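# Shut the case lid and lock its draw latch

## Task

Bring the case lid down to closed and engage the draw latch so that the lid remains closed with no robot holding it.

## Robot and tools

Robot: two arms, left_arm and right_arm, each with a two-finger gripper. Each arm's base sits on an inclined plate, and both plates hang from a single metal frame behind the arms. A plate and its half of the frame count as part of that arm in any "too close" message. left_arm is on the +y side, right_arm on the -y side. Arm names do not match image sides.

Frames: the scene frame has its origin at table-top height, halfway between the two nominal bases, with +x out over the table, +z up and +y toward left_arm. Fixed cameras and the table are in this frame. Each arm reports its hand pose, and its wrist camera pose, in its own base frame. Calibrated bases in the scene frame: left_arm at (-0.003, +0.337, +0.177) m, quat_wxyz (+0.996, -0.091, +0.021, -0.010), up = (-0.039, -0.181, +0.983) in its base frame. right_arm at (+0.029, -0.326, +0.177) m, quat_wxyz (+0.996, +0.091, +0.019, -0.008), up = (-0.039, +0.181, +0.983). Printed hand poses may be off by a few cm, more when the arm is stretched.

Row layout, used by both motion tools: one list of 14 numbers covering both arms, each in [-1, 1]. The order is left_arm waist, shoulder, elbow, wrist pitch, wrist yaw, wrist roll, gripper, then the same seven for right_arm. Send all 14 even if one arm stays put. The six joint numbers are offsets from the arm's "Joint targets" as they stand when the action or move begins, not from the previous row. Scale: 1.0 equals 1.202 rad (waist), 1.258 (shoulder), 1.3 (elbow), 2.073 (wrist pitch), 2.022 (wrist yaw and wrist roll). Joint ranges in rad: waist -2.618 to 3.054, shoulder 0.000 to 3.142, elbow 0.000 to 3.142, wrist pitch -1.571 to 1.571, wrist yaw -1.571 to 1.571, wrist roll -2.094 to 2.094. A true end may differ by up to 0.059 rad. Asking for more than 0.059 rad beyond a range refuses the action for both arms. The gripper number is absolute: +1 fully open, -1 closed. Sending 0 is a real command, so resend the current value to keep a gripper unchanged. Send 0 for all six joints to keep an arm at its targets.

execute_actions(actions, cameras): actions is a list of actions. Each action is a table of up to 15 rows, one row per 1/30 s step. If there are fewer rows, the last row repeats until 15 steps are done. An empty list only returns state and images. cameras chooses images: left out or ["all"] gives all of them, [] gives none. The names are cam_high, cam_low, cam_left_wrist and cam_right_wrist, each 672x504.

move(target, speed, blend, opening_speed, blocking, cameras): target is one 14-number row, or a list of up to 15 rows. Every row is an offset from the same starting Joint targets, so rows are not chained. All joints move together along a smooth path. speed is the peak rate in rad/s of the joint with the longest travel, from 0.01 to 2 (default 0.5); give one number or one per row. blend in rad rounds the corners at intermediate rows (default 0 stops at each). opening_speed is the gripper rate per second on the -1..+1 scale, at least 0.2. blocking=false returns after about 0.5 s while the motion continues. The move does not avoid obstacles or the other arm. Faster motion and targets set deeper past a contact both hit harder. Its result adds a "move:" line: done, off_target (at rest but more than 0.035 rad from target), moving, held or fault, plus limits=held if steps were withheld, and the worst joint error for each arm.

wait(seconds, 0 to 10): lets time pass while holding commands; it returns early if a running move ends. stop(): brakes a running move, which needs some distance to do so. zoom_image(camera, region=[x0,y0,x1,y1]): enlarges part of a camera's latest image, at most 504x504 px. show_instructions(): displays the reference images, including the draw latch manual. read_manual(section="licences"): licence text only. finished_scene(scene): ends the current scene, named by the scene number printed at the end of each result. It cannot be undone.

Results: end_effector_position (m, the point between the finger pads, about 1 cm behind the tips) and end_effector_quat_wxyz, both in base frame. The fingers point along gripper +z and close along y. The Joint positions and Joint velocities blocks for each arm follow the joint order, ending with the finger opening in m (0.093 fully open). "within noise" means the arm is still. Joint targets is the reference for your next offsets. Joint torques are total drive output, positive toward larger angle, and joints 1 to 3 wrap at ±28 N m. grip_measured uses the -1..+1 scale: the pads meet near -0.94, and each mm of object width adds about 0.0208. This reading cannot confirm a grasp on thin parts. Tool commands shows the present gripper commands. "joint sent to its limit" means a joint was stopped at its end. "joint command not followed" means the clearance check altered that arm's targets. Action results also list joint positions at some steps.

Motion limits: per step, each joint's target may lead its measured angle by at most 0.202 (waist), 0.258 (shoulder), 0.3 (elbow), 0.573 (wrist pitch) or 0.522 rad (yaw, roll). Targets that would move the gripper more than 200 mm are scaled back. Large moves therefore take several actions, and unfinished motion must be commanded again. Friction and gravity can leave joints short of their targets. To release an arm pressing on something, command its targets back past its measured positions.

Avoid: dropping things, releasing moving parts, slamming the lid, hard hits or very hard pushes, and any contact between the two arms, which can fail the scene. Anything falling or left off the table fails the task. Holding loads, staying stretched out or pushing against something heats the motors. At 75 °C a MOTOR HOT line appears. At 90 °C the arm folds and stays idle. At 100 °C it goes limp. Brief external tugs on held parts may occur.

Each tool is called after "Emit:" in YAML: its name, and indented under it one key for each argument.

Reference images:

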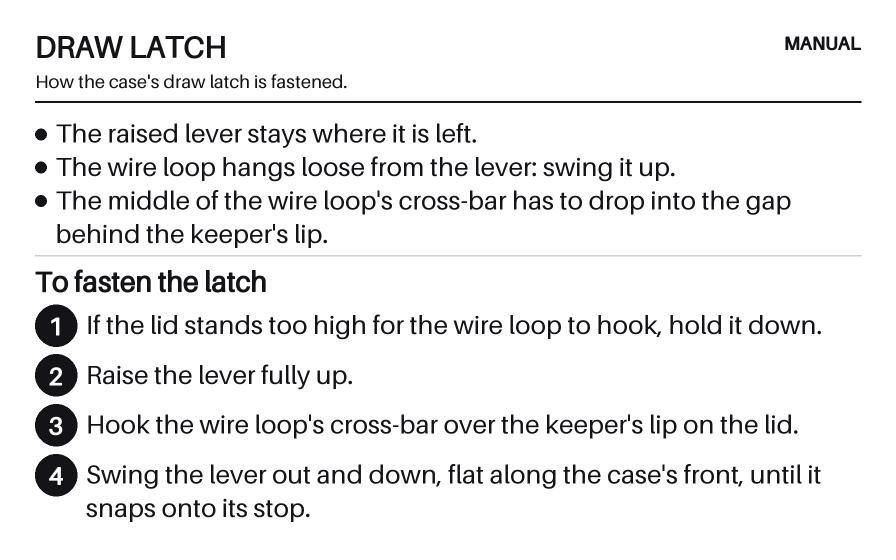

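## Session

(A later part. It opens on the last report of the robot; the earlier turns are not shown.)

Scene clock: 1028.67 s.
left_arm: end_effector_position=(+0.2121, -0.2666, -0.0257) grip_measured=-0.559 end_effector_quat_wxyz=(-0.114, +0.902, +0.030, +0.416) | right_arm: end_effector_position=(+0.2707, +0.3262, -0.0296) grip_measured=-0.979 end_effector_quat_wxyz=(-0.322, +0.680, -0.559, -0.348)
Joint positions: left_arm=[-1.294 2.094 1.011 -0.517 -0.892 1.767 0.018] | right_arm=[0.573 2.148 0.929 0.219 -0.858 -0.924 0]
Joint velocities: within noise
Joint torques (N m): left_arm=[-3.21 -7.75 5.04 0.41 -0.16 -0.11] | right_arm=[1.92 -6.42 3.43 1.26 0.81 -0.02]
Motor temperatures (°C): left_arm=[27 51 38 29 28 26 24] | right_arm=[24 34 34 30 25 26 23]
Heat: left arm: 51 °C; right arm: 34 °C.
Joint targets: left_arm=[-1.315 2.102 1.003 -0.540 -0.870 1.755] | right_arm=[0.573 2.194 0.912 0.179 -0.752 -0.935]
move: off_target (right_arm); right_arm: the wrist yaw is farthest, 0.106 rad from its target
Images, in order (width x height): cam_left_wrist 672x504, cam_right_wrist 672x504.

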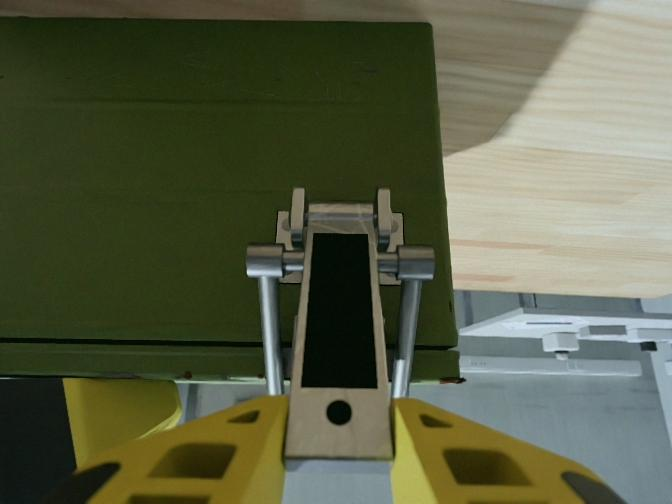

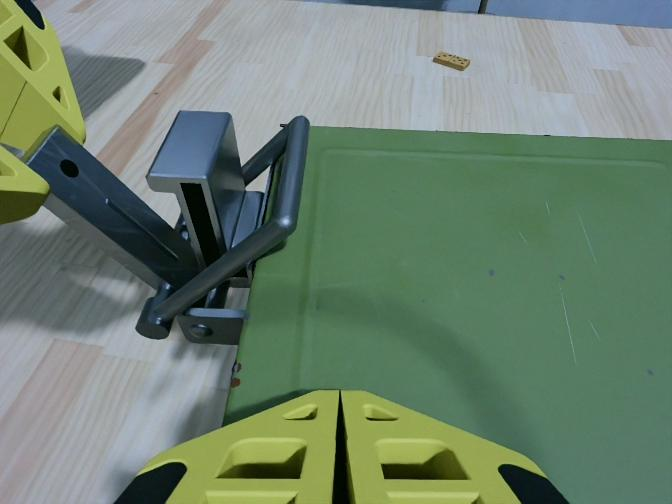

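Emit:
move:
  target: [-0.0316,0.0262,-0.0038,-0.0024,0,-0.0291,-0.57,0,0,0,0,0,0,-1]
  speed: 0.08
  cameras: ["cam_left_wrist","cam_right_wrist"]

Scene clock: 1031.57 s.
left_arm: end_effector_position=(+0.2006, -0.2667, -0.0341) grip_measured=-0.559 end_effector_quat_wxyz=(-0.115, +0.900, +0.029, +0.420) | right_arm: end_effector_position=(+0.2707, +0.3262, -0.0296) grip_measured=-0.979 end_effector_quat_wxyz=(-0.322, +0.680, -0.559, -0.348)
Joint positions: left_arm=[-1.332 2.125 1.008 -0.531 -0.9 1.708 0.018] | right_arm=[0.573 2.148 0.929 0.219 -0.858 -0.924 0]
Joint velocities: within noise
Joint torques (N m): left_arm=[-3.06 -7.69 4.55 0.45 -0.1 -0.1] | right_arm=[1.92 -6.42 3.43 1.26 0.81 -0.02]
Motor temperatures (°C): left_arm=[27 51 38 29 28 26 25] | right_arm=[24 34 34 30 25 26 23]
Heat: left arm: 51 °C; right arm: 34 °C.
Joint targets: left_arm=[-1.353 2.136 0.998 -0.545 -0.870 1.696] | right_arm=[0.573 2.194 0.912 0.179 -0.752 -0.935]
move: off_target (right_arm); right_arm: the wrist yaw is farthest, 0.106 rad from its target
Images, in order (width x height): cam_left_wrist 672x504, cam_right_wrist 672x504.

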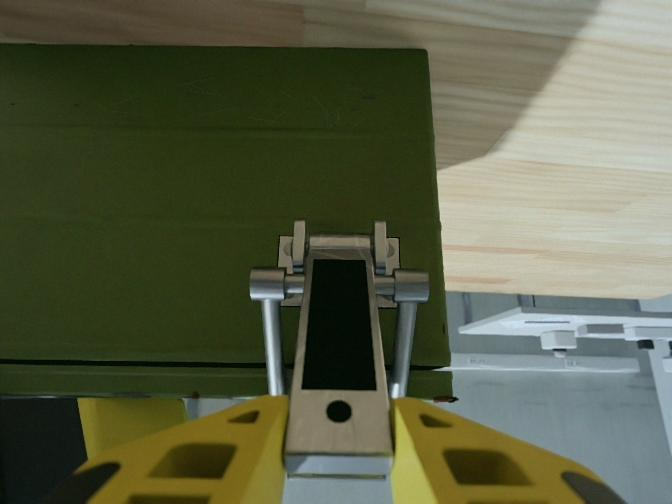

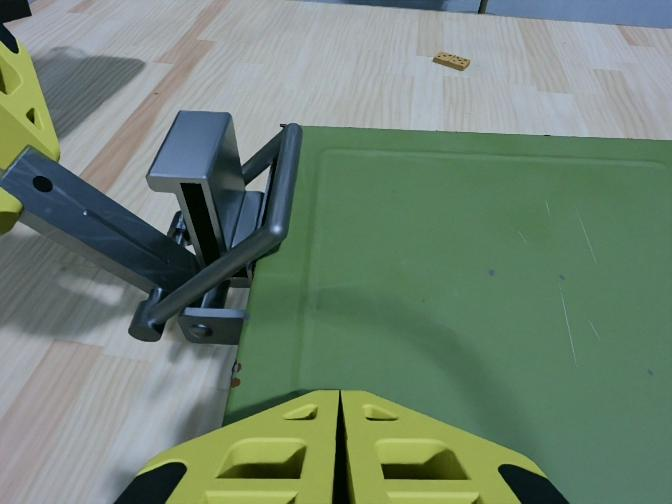

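Emit:
move:
  target:
    - [-0.0349,0.0477,-0.01,0.0241,0.001,-0.0326,-0.57,0,0,0,0,0,0,-1]
    - [-0.0516,0.0938,-0.0169,0.0473,0.002,-0.0475,-0.57,0,0,0,0,0,0,-1]
  speed: 0.08
  blend: 0.01
  cameras: ["cam_left_wrist","cam_right_wrist"]

Scene clock: 1047.77 s.
left_arm: end_effector_position=(+0.1785, -0.2638, -0.0677) grip_measured=-0.559 end_effector_quat_wxyz=(-0.114, +0.896, +0.022, +0.428) | right_arm: end_effector_position=(+0.2707, +0.3262, -0.0296) grip_measured=-0.979 end_effector_quat_wxyz=(-0.322, +0.680, -0.559, -0.348)
Joint positions: left_arm=[-1.405 2.236 0.986 -0.478 -0.907 1.61 0.018] | right_arm=[0.573 2.148 0.929 0.219 -0.858 -0.924 0]
Joint velocities: within noise
Joint torques (N m): left_arm=[-1.98 -7.3 3.92 0.83 0.01 -0.09] | right_arm=[1.91 -6.41 3.43 1.26 0.81 -0.02]
Motor temperatures (°C): left_arm=[28 48 37 28 27 26 25] | right_arm=[24 34 34 30 25 26 23]
Heat: left arm: 48 °C; right arm: 34 °C.
Joint targets: left_arm=[-1.415 2.253 0.976 -0.447 -0.866 1.600] | right_arm=[0.573 2.194 0.912 0.179 -0.752 -0.935]
move: off_target (left_arm, right_arm); left_arm: the wrist yaw is farthest, 0.041 rad from its target; right_arm: the wrist yaw is farthest, 0.106 rad from its target
Images, in order (width x height): cam_left_wrist 672x504, cam_right_wrist 672x504.

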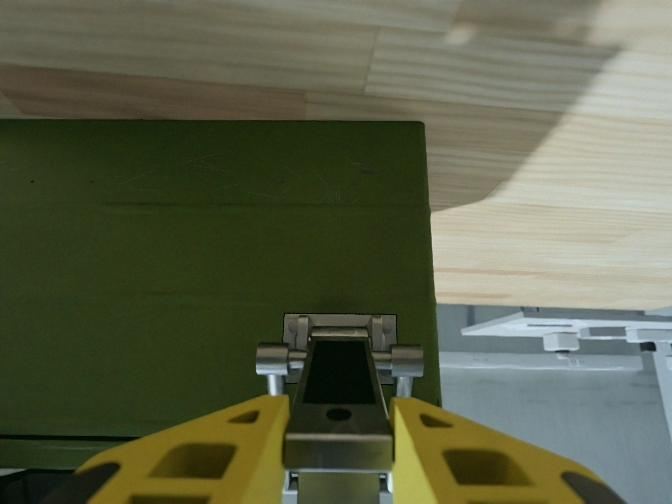

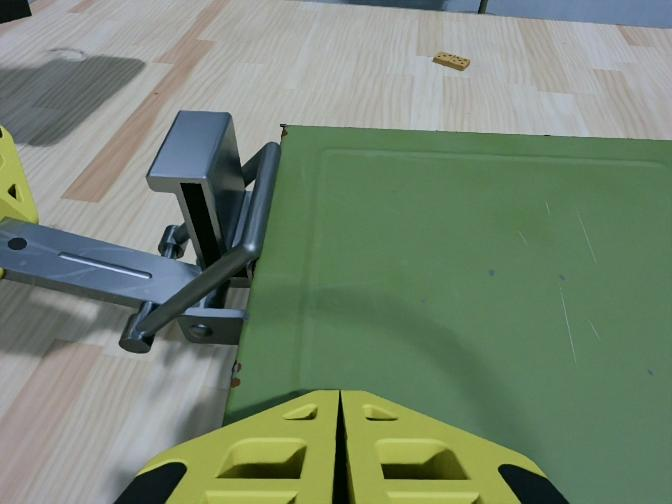

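Emit:
move:
  target:
    - [-0.0033,0.0501,-0.0077,0.0323,0.001,-0.0025,-0.57,0,0,0,0,0,0,-1]
    - [0.0067,0.0994,-0.0146,0.0733,0.002,0.0074,-0.57,0,0,0,0,0,0,-1]
  speed: 0.08
  blend: 0.01
  cameras: ["cam_left_wrist","cam_right_wrist"]

Emit:
zoom_image:
  camera: "cam_right_wrist"
  region: [60, 90, 320, 420]

Scene clock: 1058.30 s.
left_arm: end_effector_position=(+0.1761, -0.2571, -0.1067) grip_measured=-0.559 end_effector_quat_wxyz=(-0.112, +0.897, +0.023, +0.428) | right_arm: end_effector_position=(+0.2707, +0.3262, -0.0296) grip_measured=-0.979 end_effector_quat_wxyz=(-0.322, +0.680, -0.559, -0.348)
Joint positions: left_arm=[-1.41 2.36 0.966 -0.332 -0.907 1.605 0.018] | right_arm=[0.573 2.148 0.929 0.219 -0.858 -0.924 0]
Joint velocities: within noise
Joint torques (N m): left_arm=[-0.95 -7.56 3.37 0.91 0.04 0.14] | right_arm=[1.92 -6.41 3.41 1.26 0.81 -0.02]
Motor temperatures (°C): left_arm=[28 48 36 28 27 26 25] | right_arm=[24 34 34 30 25 26 23]
Heat: left arm: 48 °C; right arm: 34 °C.
Joint targets: left_arm=[-1.407 2.378 0.957 -0.295 -0.862 1.615] | right_arm=[0.573 2.194 0.912 0.179 -0.752 -0.935]
move: off_target (left_arm, right_arm); left_arm: the wrist yaw is farthest, 0.045 rad from its target; right_arm: the wrist yaw is farthest, 0.106 rad from its target
Images, in order (width x height): cam_left_wrist 672x504, cam_right_wrist 672x504.

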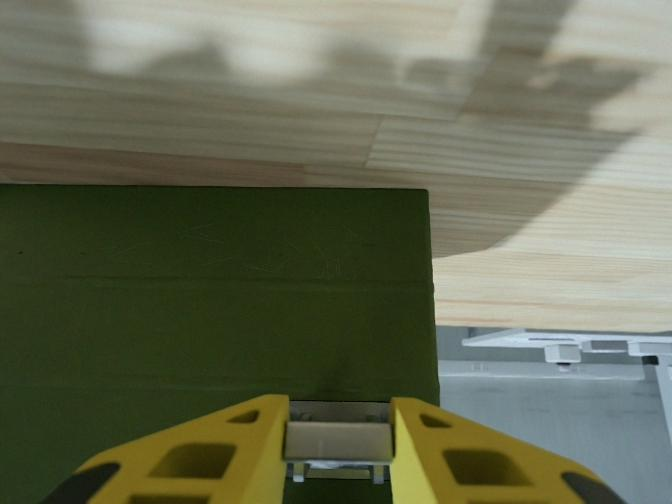

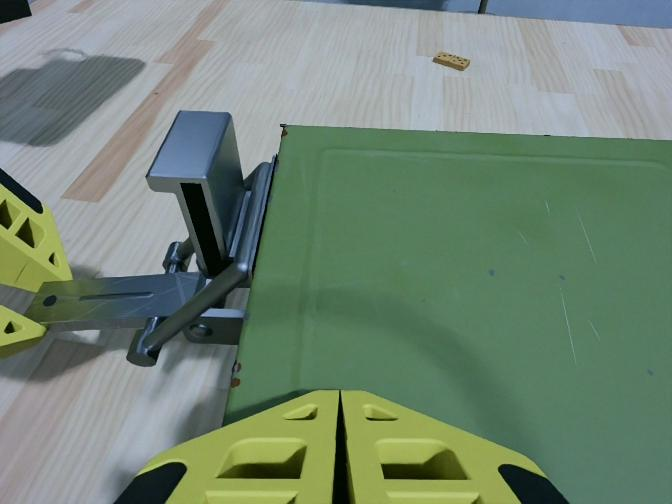

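Scaled by 1.527 from the camera's 672x504 image, which has a finer 960x720 frame.

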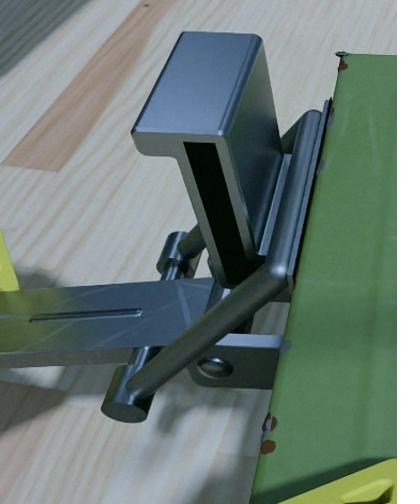

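Emit:
move:
  target: [0.025,0.0453,-0.0077,0.0482,-0.002,0.0223,-0.57,0,0,0,0,0,0,-1]
  speed: 0.08
  cameras: ["cam_left_wrist","cam_right_wrist"]

Emit:
zoom_image:
  camera: "cam_right_wrist"
  region: [60, 90, 320, 420]

Scene clock: 1063.37 s.
left_arm: end_effector_position=(+0.1820, -0.2530, -0.1238) grip_measured=-0.559 end_effector_quat_wxyz=(-0.112, +0.897, +0.023, +0.426) | right_arm: end_effector_position=(+0.2707, +0.3261, -0.0301) grip_measured=-0.979 end_effector_quat_wxyz=(-0.322, +0.680, -0.560, -0.348)
Joint positions: left_arm=[-1.387 2.413 0.955 -0.238 -0.907 1.644 0.018] | right_arm=[0.573 2.15 0.929 0.22 -0.858 -0.924 0]
Joint velocities: within noise
Joint torques (N m): left_arm=[-0.35 -7.31 3.12 1.05 0 0.2] | right_arm=[1.91 -6.54 3.43 1.26 0.8 -0.02]
Motor temperatures (°C): left_arm=[27 47 36 28 27 26 25] | right_arm=[24 34 34 30 25 26 23]
Heat: left arm: 47 °C; right arm: 34 °C.
Joint targets: left_arm=[-1.377 2.436 0.947 -0.195 -0.866 1.660] | right_arm=[0.573 2.194 0.912 0.179 -0.753 -0.935]
move: off_target (left_arm, right_arm); left_arm: the wrist pitch is farthest, 0.043 rad from its target; right_arm: the wrist yaw is farthest, 0.106 rad from its target
Images, in order (width x height): cam_left_wrist 672x504, cam_right_wrist 672x504.

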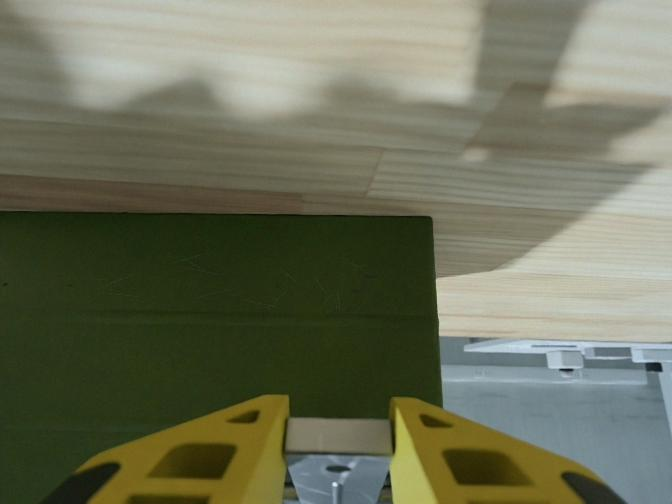

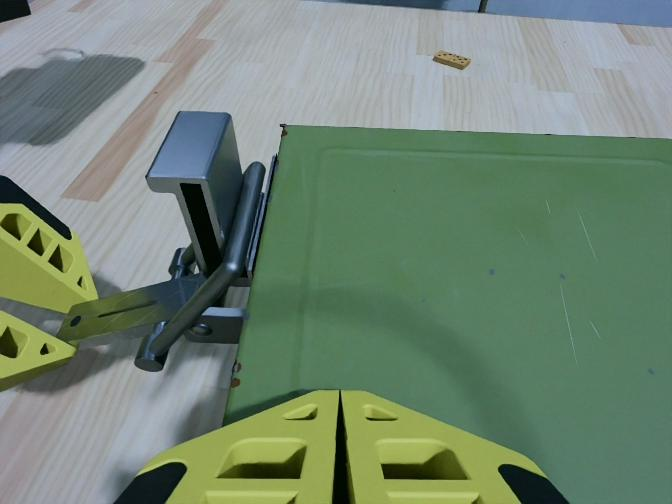

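Scaled by 1.527 from the camera's 672x504 image, which has a finer 960x720 frame.

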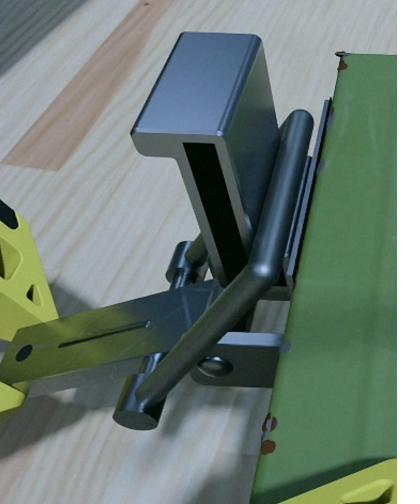

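Emit:
move:
  target: [0.0541,0.0461,-0.0046,0.0627,0.003,0.0406,-0.62,0,0,0,0,0,0,-1]
  speed: 0.08
  opening_speed: 0.3
  cameras: ["cam_left_wrist","cam_right_wrist"]

Emit:
zoom_image:
  camera: "cam_right_wrist"
  region: [60, 90, 320, 420]

Scene clock: 1075.80 s.
left_arm: end_effector_position=(+0.1945, -0.2475, -0.1396) grip_measured=-0.604 end_effector_quat_wxyz=(-0.115, +0.898, +0.022, +0.424) | right_arm: end_effector_position=(+0.2707, +0.3260, -0.0308) grip_measured=-0.979 end_effector_quat_wxyz=(-0.321, +0.680, -0.560, -0.348)
Joint positions: left_arm=[-1.34 2.463 0.945 -0.126 -0.907 1.717 0.016] | right_arm=[0.573 2.151 0.929 0.221 -0.857 -0.924 0]
Joint velocities: within noise
Joint torques (N m): left_arm=[1.1 -6.74 3.21 1.35 0.08 0.29] | right_arm=[1.92 -6.75 3.41 1.24 0.8 -0.02]
Motor temperatures (°C): left_arm=[27 48 35 29 27 26 25] | right_arm=[24 34 34 30 25 26 23]
Heat: left arm: 48 °C; right arm: 34 °C.
Joint targets: left_arm=[-1.312 2.493 0.941 -0.065 -0.860 1.742] | right_arm=[0.573 2.194 0.912 0.180 -0.753 -0.935]
move: off_target (left_arm, right_arm); left_arm: the wrist pitch is farthest, 0.061 rad from its target; right_arm: the wrist yaw is farthest, 0.104 rad from its target
Images, in order (width x height): cam_left_wrist 672x504, cam_right_wrist 672x504.

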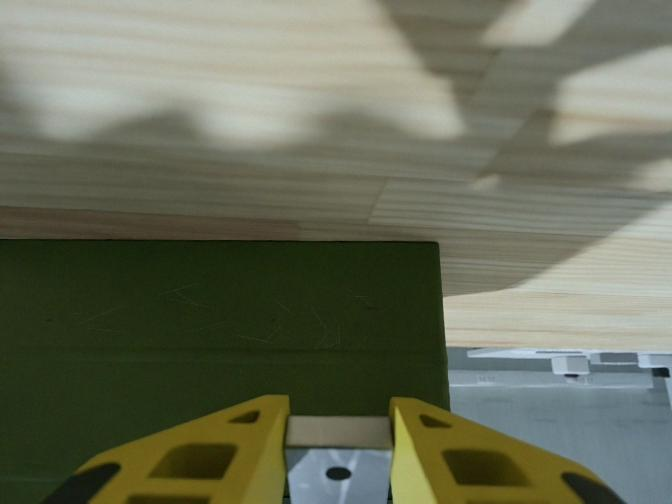

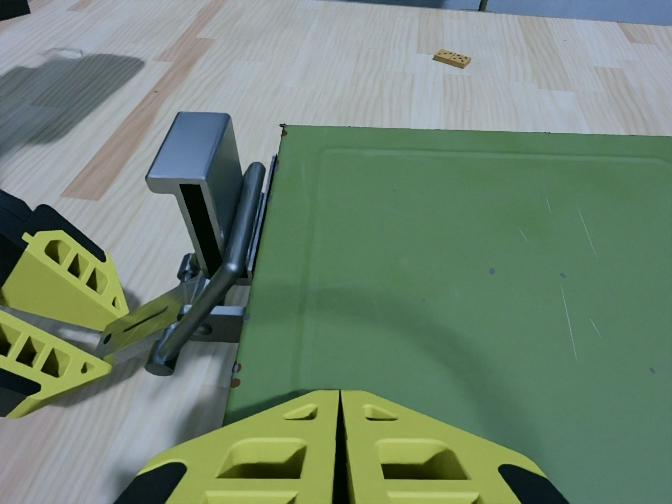

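Scaled by 1.527 from the camera's 672x504 image, which has a finer 960x720 frame.

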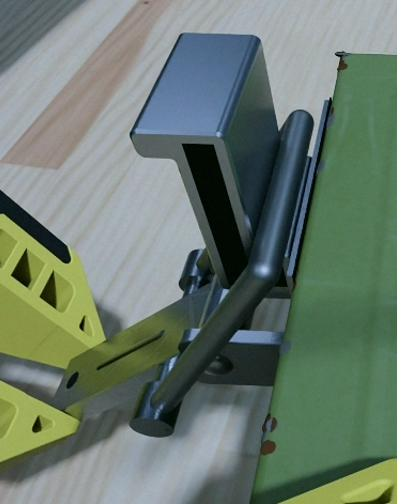

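Emit:
move:
  target: [0.0632,0.0382,-0.0008,0.0666,0.005,0.0485,-0.64,0,0,0,0,0,0,-1]
  speed: 0.08
  opening_speed: 0.3
  cameras: ["cam_left_wrist","cam_right_wrist"]

Emit:
zoom_image:
  camera: "cam_right_wrist"
  region: [60, 90, 320, 420]

Scene clock: 1082.23 s.
left_arm: end_effector_position=(+0.2158, -0.2414, -0.1563) grip_measured=-0.622 end_effector_quat_wxyz=(-0.116, +0.901, +0.028, +0.418) | right_arm: end_effector_position=(+0.2710, +0.3261, -0.0308) grip_measured=-0.979 end_effector_quat_wxyz=(-0.322, +0.680, -0.560, -0.347)
Joint positions: left_arm=[-1.26 2.517 0.944 0.014 -0.897 1.826 0.015] | right_arm=[0.573 2.151 0.929 0.222 -0.856 -0.924 0]
Joint velocities: within noise
Joint torques (N m): left_arm=[0.64 -7.43 2.99 1.47 0.08 0.18] | right_arm=[1.91 -6.75 3.41 1.23 0.78 -0.02]
Motor temperatures (°C): left_arm=[27 47 35 29 27 26 25] | right_arm=[24 34 34 29 25 26 23]
Heat: left arm: 47 °C; right arm: 34 °C.
Joint targets: left_arm=[-1.236 2.541 0.940 0.073 -0.850 1.840] | right_arm=[0.573 2.194 0.912 0.180 -0.753 -0.935]
move: off_target (left_arm, right_arm); left_arm: the wrist pitch is farthest, 0.060 rad from its target; right_arm: the wrist yaw is farthest, 0.103 rad from its target
Images, in order (width x height): cam_left_wrist 672x504, cam_right_wrist 672x504.

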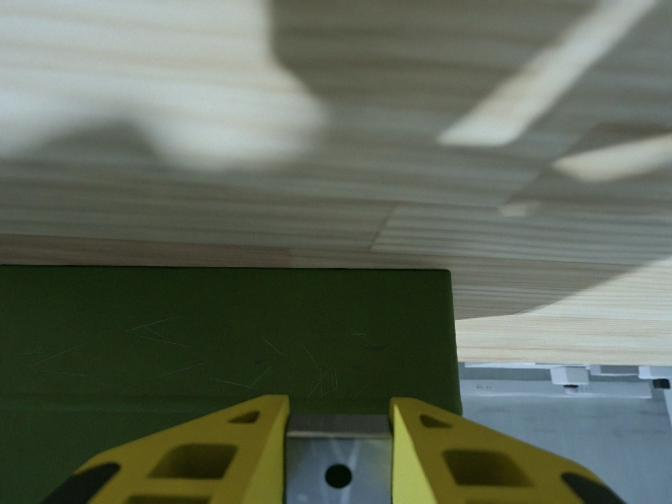

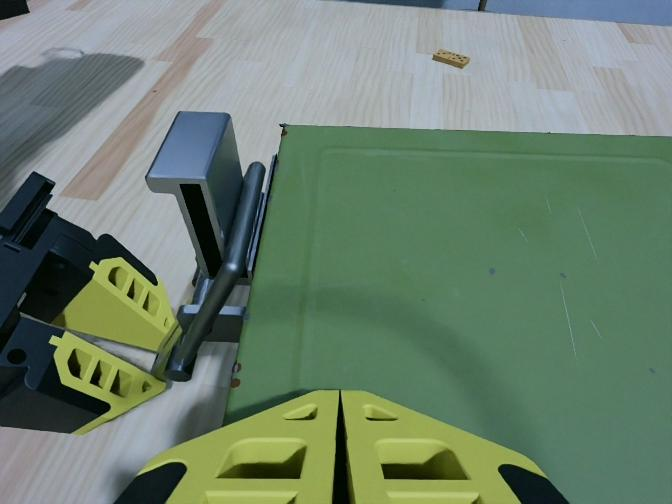

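Scaled by 1.527 from the camera's 672x504 image, which has a finer 960x720 frame.

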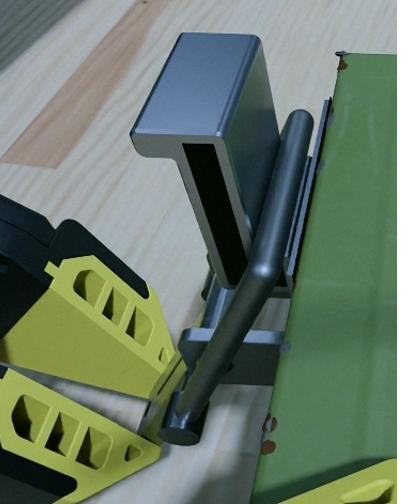

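Emit:
move:
  target: [0.084,0.0191,-0.0046,0.0733,0.005,0.0791,-0.64,0,0,0,0,0,0,-1]
  speed: 0.08
  opening_speed: 0.3
  cameras: ["cam_left_wrist","cam_right_wrist"]

Emit:
zoom_image:
  camera: "cam_right_wrist"
  region: [60, 90, 320, 420]

Scene clock: 1091.07 s.
left_arm: end_effector_position=(+0.2512, -0.2362, -0.1647) grip_measured=-0.622 end_effector_quat_wxyz=(-0.111, +0.901, +0.036, +0.418) | right_arm: end_effector_position=(+0.2710, +0.3261, -0.0308) grip_measured=-0.979 end_effector_quat_wxyz=(-0.322, +0.680, -0.560, -0.347)
Joint positions: left_arm=[-1.142 2.55 0.944 0.194 -0.883 1.995 0.015] | right_arm=[0.573 2.151 0.929 0.222 -0.856 -0.924 0]
Joint velocities: within noise
Joint torques (N m): left_arm=[-1.03 -8.47 2.35 1.38 0.08 0.08] | right_arm=[1.91 -6.75 3.41 1.23 0.78 -0.02]
Motor temperatures (°C): left_arm=[27 47 34 29 27 26 25] | right_arm=[24 34 34 29 25 26 23]
Heat: left arm: 47 °C; right arm: 34 °C.
Joint targets: left_arm=[-1.135 2.566 0.934 0.225 -0.840 2.000] | right_arm=[0.573 2.194 0.912 0.180 -0.753 -0.935]
move: off_target (left_arm, right_arm); left_arm: the wrist yaw is farthest, 0.043 rad from its target; right_arm: the wrist yaw is farthest, 0.103 rad from its target
Images, in order (width x height): cam_left_wrist 672x504, cam_right_wrist 672x504.

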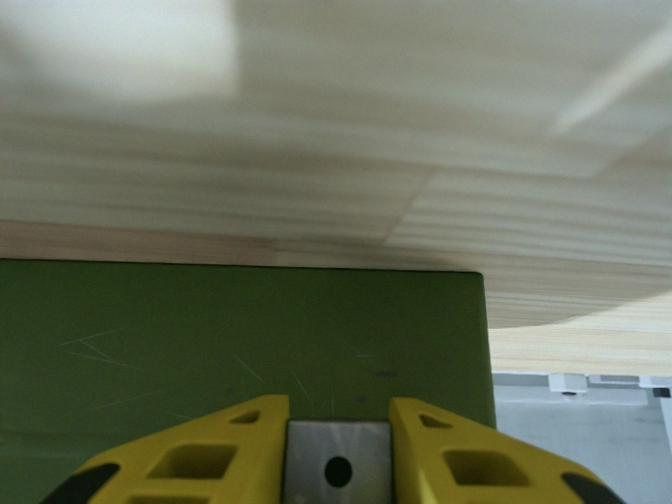

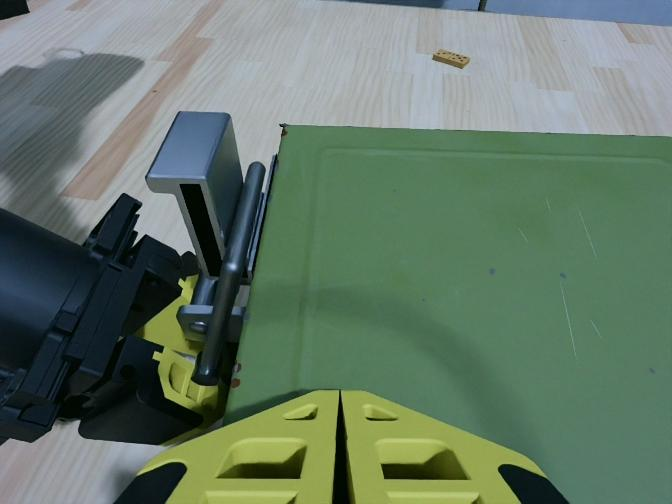

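Scaled by 1.527 from the camera's 672x504 image, which has a finer 960x720 frame.

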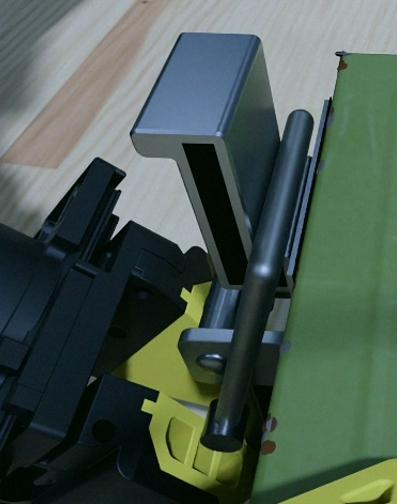

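Emit:
move:
  target: [0.03,0.005,0,0.025,0,0.02,-0.64,0,0,0,0,0,0,-1]
  speed: 0.08
  cameras: ["cam_left_wrist","cam_right_wrist"]

Emit:
zoom_image:
  camera: "cam_right_wrist"
  region: [60, 90, 320, 420]

Scene clock: 1096.27 s.
left_arm: end_effector_position=(+0.2550, -0.2334, -0.1646) grip_measured=-0.622 end_effector_quat_wxyz=(-0.112, +0.901, +0.033, +0.419) | right_arm: end_effector_position=(+0.2724, +0.3264, -0.0307) grip_measured=-0.979 end_effector_quat_wxyz=(-0.324, +0.680, -0.560, -0.344)
Joint positions: left_arm=[-1.127 2.55 0.934 0.225 -0.883 2.026 0.015] | right_arm=[0.573 2.151 0.929 0.229 -0.85 -0.924 0]
Joint velocities: within noise
Joint torques (N m): left_arm=[0.83 -7.88 3.38 1.66 0.07 0.18] | right_arm=[1.88 -6.76 3.43 1.16 0.73 -0.02]
Motor temperatures (°C): left_arm=[27 47 34 29 27 26 25] | right_arm=[24 34 34 29 25 26 23]
Heat: left arm: 47 °C; right arm: 34 °C.
Joint targets: left_arm=[-1.099 2.572 0.934 0.277 -0.840 2.040] | right_arm=[0.573 2.194 0.912 0.179 -0.753 -0.935]
move: off_target (left_arm, right_arm); left_arm: the wrist pitch is farthest, 0.052 rad from its target; right_arm: the wrist yaw is farthest, 0.097 rad from its target
Images, in order (width x height): cam_left_wrist 672x504, cam_right_wrist 672x504.

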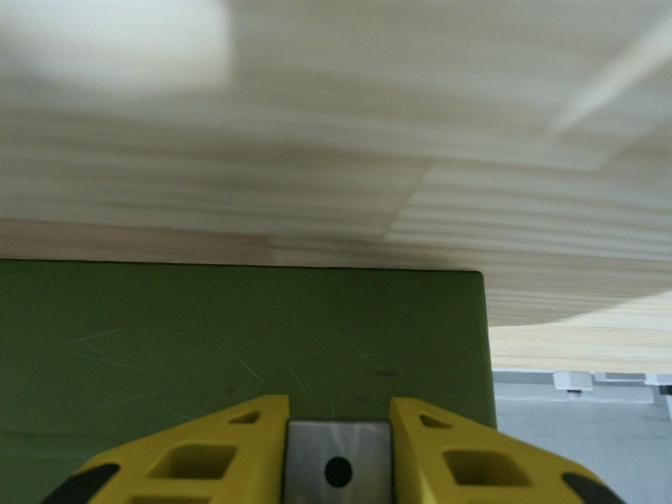

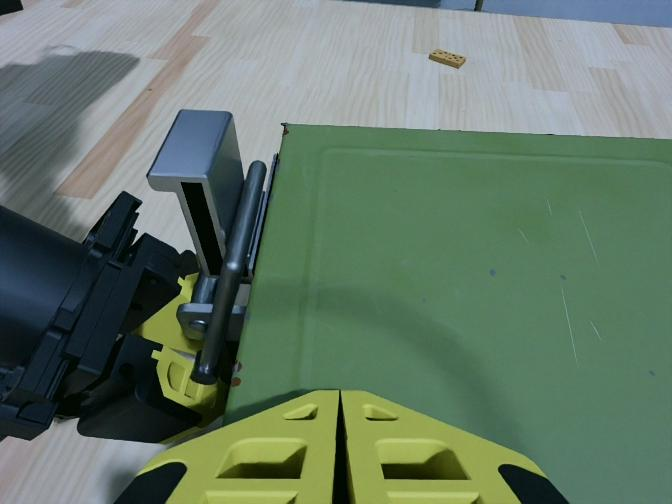

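Scaled by 1.527 from the camera's 672x504 image, which has a finer 960x720 frame.

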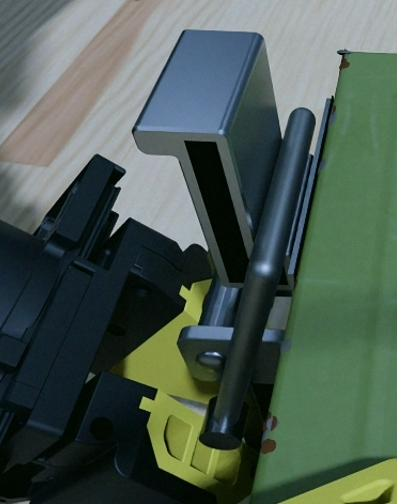

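Emit:
move:
  target:
    - [-0.02,-0.003,0,-0.018,0,-0.01,-0.64,0,0,0,0,0,0,-1]
    - [-0.02,-0.003,0,-0.018,0,-0.01,-0.2,0,0,0,0,0,0,-1]
    - [-0.1589,-0.1367,0.0123,-0.1867,-0.0148,-0.1286,-0.2,0,0,0,0,0,0,-1]
  speed: [0.1,0.1,0.2]
  opening_speed: 0.5

Emit:
zoom_image:
  camera: "cam_right_wrist"
  region: [60, 90, 320, 420]

Scene clock: 1107.27 s.
left_arm: end_effector_position=(+0.2043, -0.2419, -0.1423) grip_measured=-0.202 end_effector_quat_wxyz=(-0.121, +0.909, +0.022, +0.399) | right_arm: end_effector_position=(+0.2724, +0.3264, -0.0307) grip_measured=-0.979 end_effector_quat_wxyz=(-0.324, +0.680, -0.560, -0.344)
Joint positions: left_arm=[-1.284 2.446 0.933 -0.096 -0.859 1.792 0.036] | right_arm=[0.573 2.151 0.929 0.229 -0.85 -0.924 0]
Joint velocities: within noise
Joint torques (N m): left_arm=[-1.89 -13.59 5.3 0.5 -0.45 -0.1] | right_arm=[1.88 -6.76 3.43 1.16 0.73 -0.02]
Motor temperatures (°C): left_arm=[27 49 34 30 27 26 25] | right_arm=[24 34 34 29 25 26 23]
Heat: left arm: 49 °C; right arm: 34 °C.
Joint targets: left_arm=[-1.290 2.400 0.950 -0.111 -0.870 1.780] | right_arm=[0.573 2.194 0.912 0.179 -0.753 -0.935]
move: off_target (left_arm, right_arm); target 2's new numbers were sent with left_arm's wrist yaw 0.043 rad from that target; left_arm: the shoulder is farthest, 0.046 rad from its target; right_arm: the wrist yaw is farthest, 0.097 rad from its target

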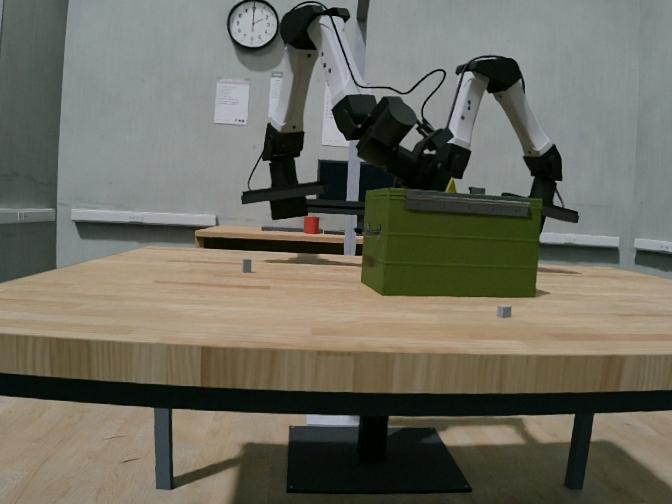

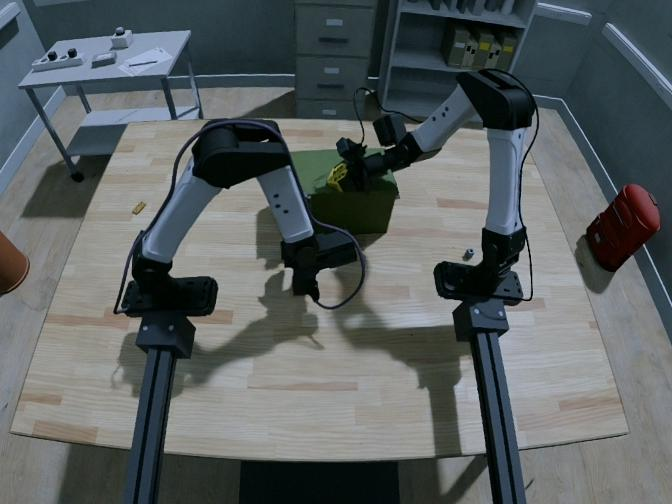

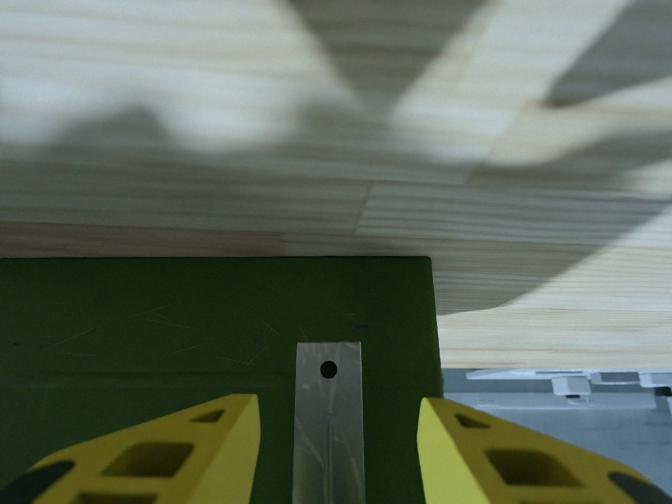

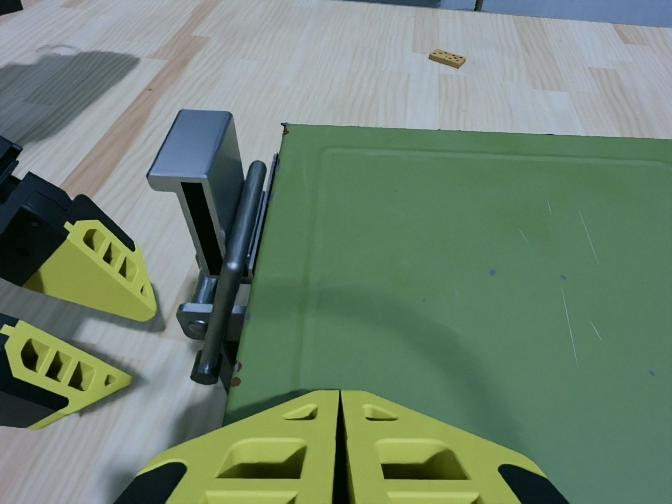

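Scaled by 1.527 from the camera's 672x504 image, which has a finer 960x720 frame.

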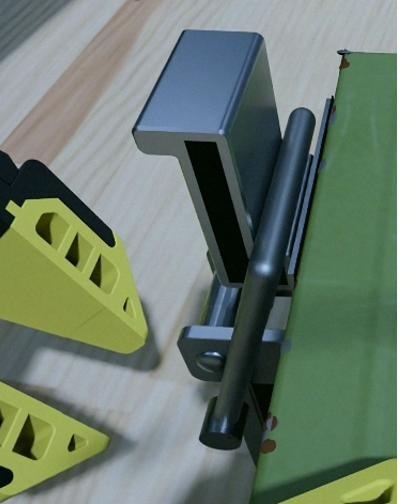

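Emit:
move:
  target:
    - [0,0,0,0,0,0,-1,0,0,0,0,0,0,-1]
    - [0.1206,0.0755,-0.0192,0.1259,0.0025,0.1088,-1,0,0,0,0,0,0,-1]
  speed: [0.1,0.12]
  opening_speed: 1.0
  cameras: ["cam_left_wrist","cam_right_wrist"]

Scene clock: 1120.37 s.
left_arm: end_effector_position=(+0.2444, -0.2413, -0.1501) grip_measured=-0.991 end_effector_quat_wxyz=(-0.111, +0.907, +0.026, +0.405) | right_arm: end_effector_position=(+0.2724, +0.3264, -0.0307) grip_measured=-0.979 end_effector_quat_wxyz=(-0.324, +0.680, -0.560, -0.344)
Joint positions: left_arm=[-1.159 2.48 0.933 0.111 -0.859 1.988 0] | right_arm=[0.573 2.151 0.929 0.229 -0.85 -0.924 0]
Joint velocities: within noise
Joint torques (N m): left_arm=[-0.28 -8.44 2.82 1.45 -0.39 0.15] | right_arm=[1.88 -6.76 3.43 1.16 0.73 -0.02]
Motor temperatures (°C): left_arm=[27 54 34 29 27 26 25] | right_arm=[24 35 34 28 25 26 23]
Heat: left arm: 54 °C; right arm: 35 °C.
Joint targets: left_arm=[-1.145 2.495 0.925 0.150 -0.865 2.000] | right_arm=[0.573 2.194 0.912 0.179 -0.753 -0.935]
move: off_target (left_arm, right_arm); left_arm: the wrist pitch is farthest, 0.039 rad from its target; right_arm: the wrist yaw is farthest, 0.097 rad from its target
Images, in order (width x height): cam_left_wrist 672x504, cam_right_wrist 672x504.

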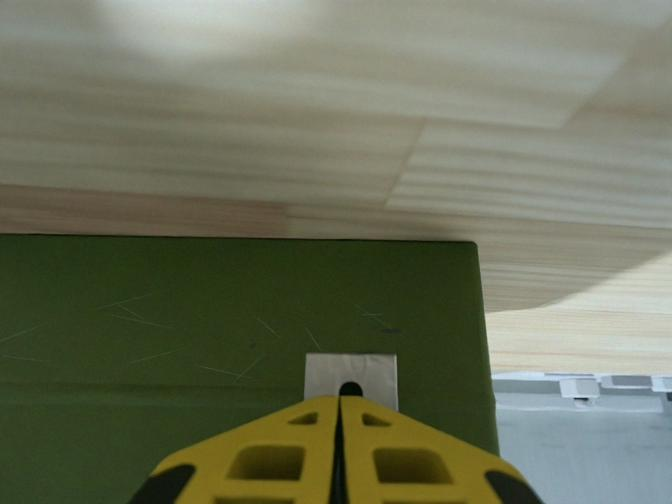

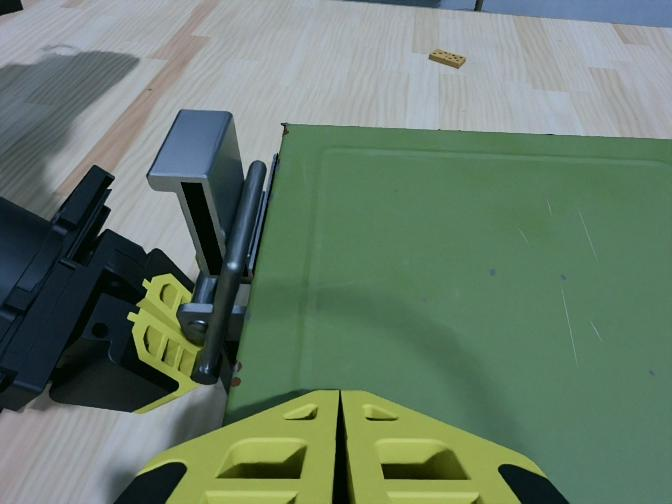

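Emit:
move:
  target: [0.0644,0,0.005,0.039,0.007,0.03,-1,0,0,0,0,0,0,-1]
  speed: 0.06
  cameras: ["cam_left_wrist","cam_right_wrist"]

Emit:
zoom_image:
  camera: "cam_right_wrist"
  region: [60, 90, 320, 420]

Scene clock: 1128.97 s.
left_arm: end_effector_position=(+0.2607, -0.2352, -0.1516) grip_measured=-0.991 end_effector_quat_wxyz=(-0.108, +0.910, +0.036, +0.399) | right_arm: end_effector_position=(+0.2813, +0.3280, -0.0299) grip_measured=-0.979 end_effector_quat_wxyz=(-0.340, +0.684, -0.558, -0.325)
Joint positions: left_arm=[-1.098 2.48 0.929 0.17 -0.836 2.048 0] | right_arm=[0.573 2.151 0.929 0.268 -0.818 -0.924 0]
Joint velocities: within noise
Joint torques (N m): left_arm=[1.02 -8.49 3.97 1.81 -0.46 0.16] | right_arm=[1.87 -6.83 3.48 0.77 0.39 -0.02]
Motor temperatures (°C): left_arm=[27 53 34 30 27 26 25] | right_arm=[24 35 34 28 25 26 23]
Heat: left arm: 53 °C; right arm: 35 °C.
Joint targets: left_arm=[-1.068 2.495 0.932 0.231 -0.851 2.061] | right_arm=[0.573 2.194 0.912 0.179 -0.753 -0.935]
move: off_target (left_arm, right_arm); left_arm: the wrist pitch is farthest, 0.061 rad from its target; right_arm: the wrist pitch is farthest, 0.089 rad from its target
Images, in order (width x height): cam_left_wrist 672x504, cam_right_wrist 672x504.

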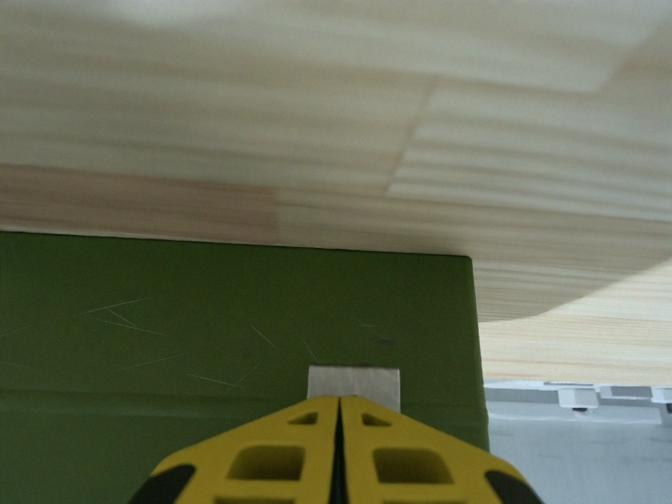

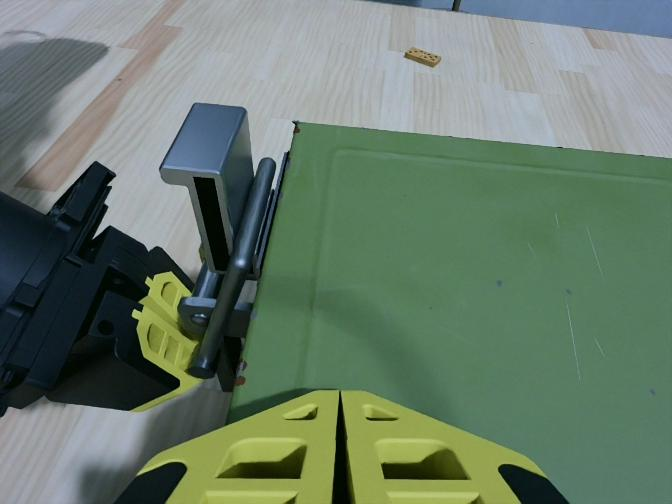

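Scaled by 1.527 from the camera's 672x504 image, which has a finer 960x720 frame.

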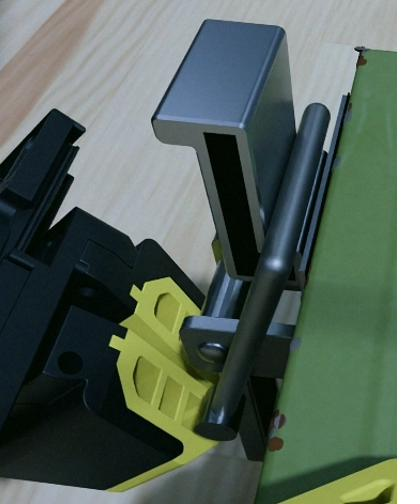

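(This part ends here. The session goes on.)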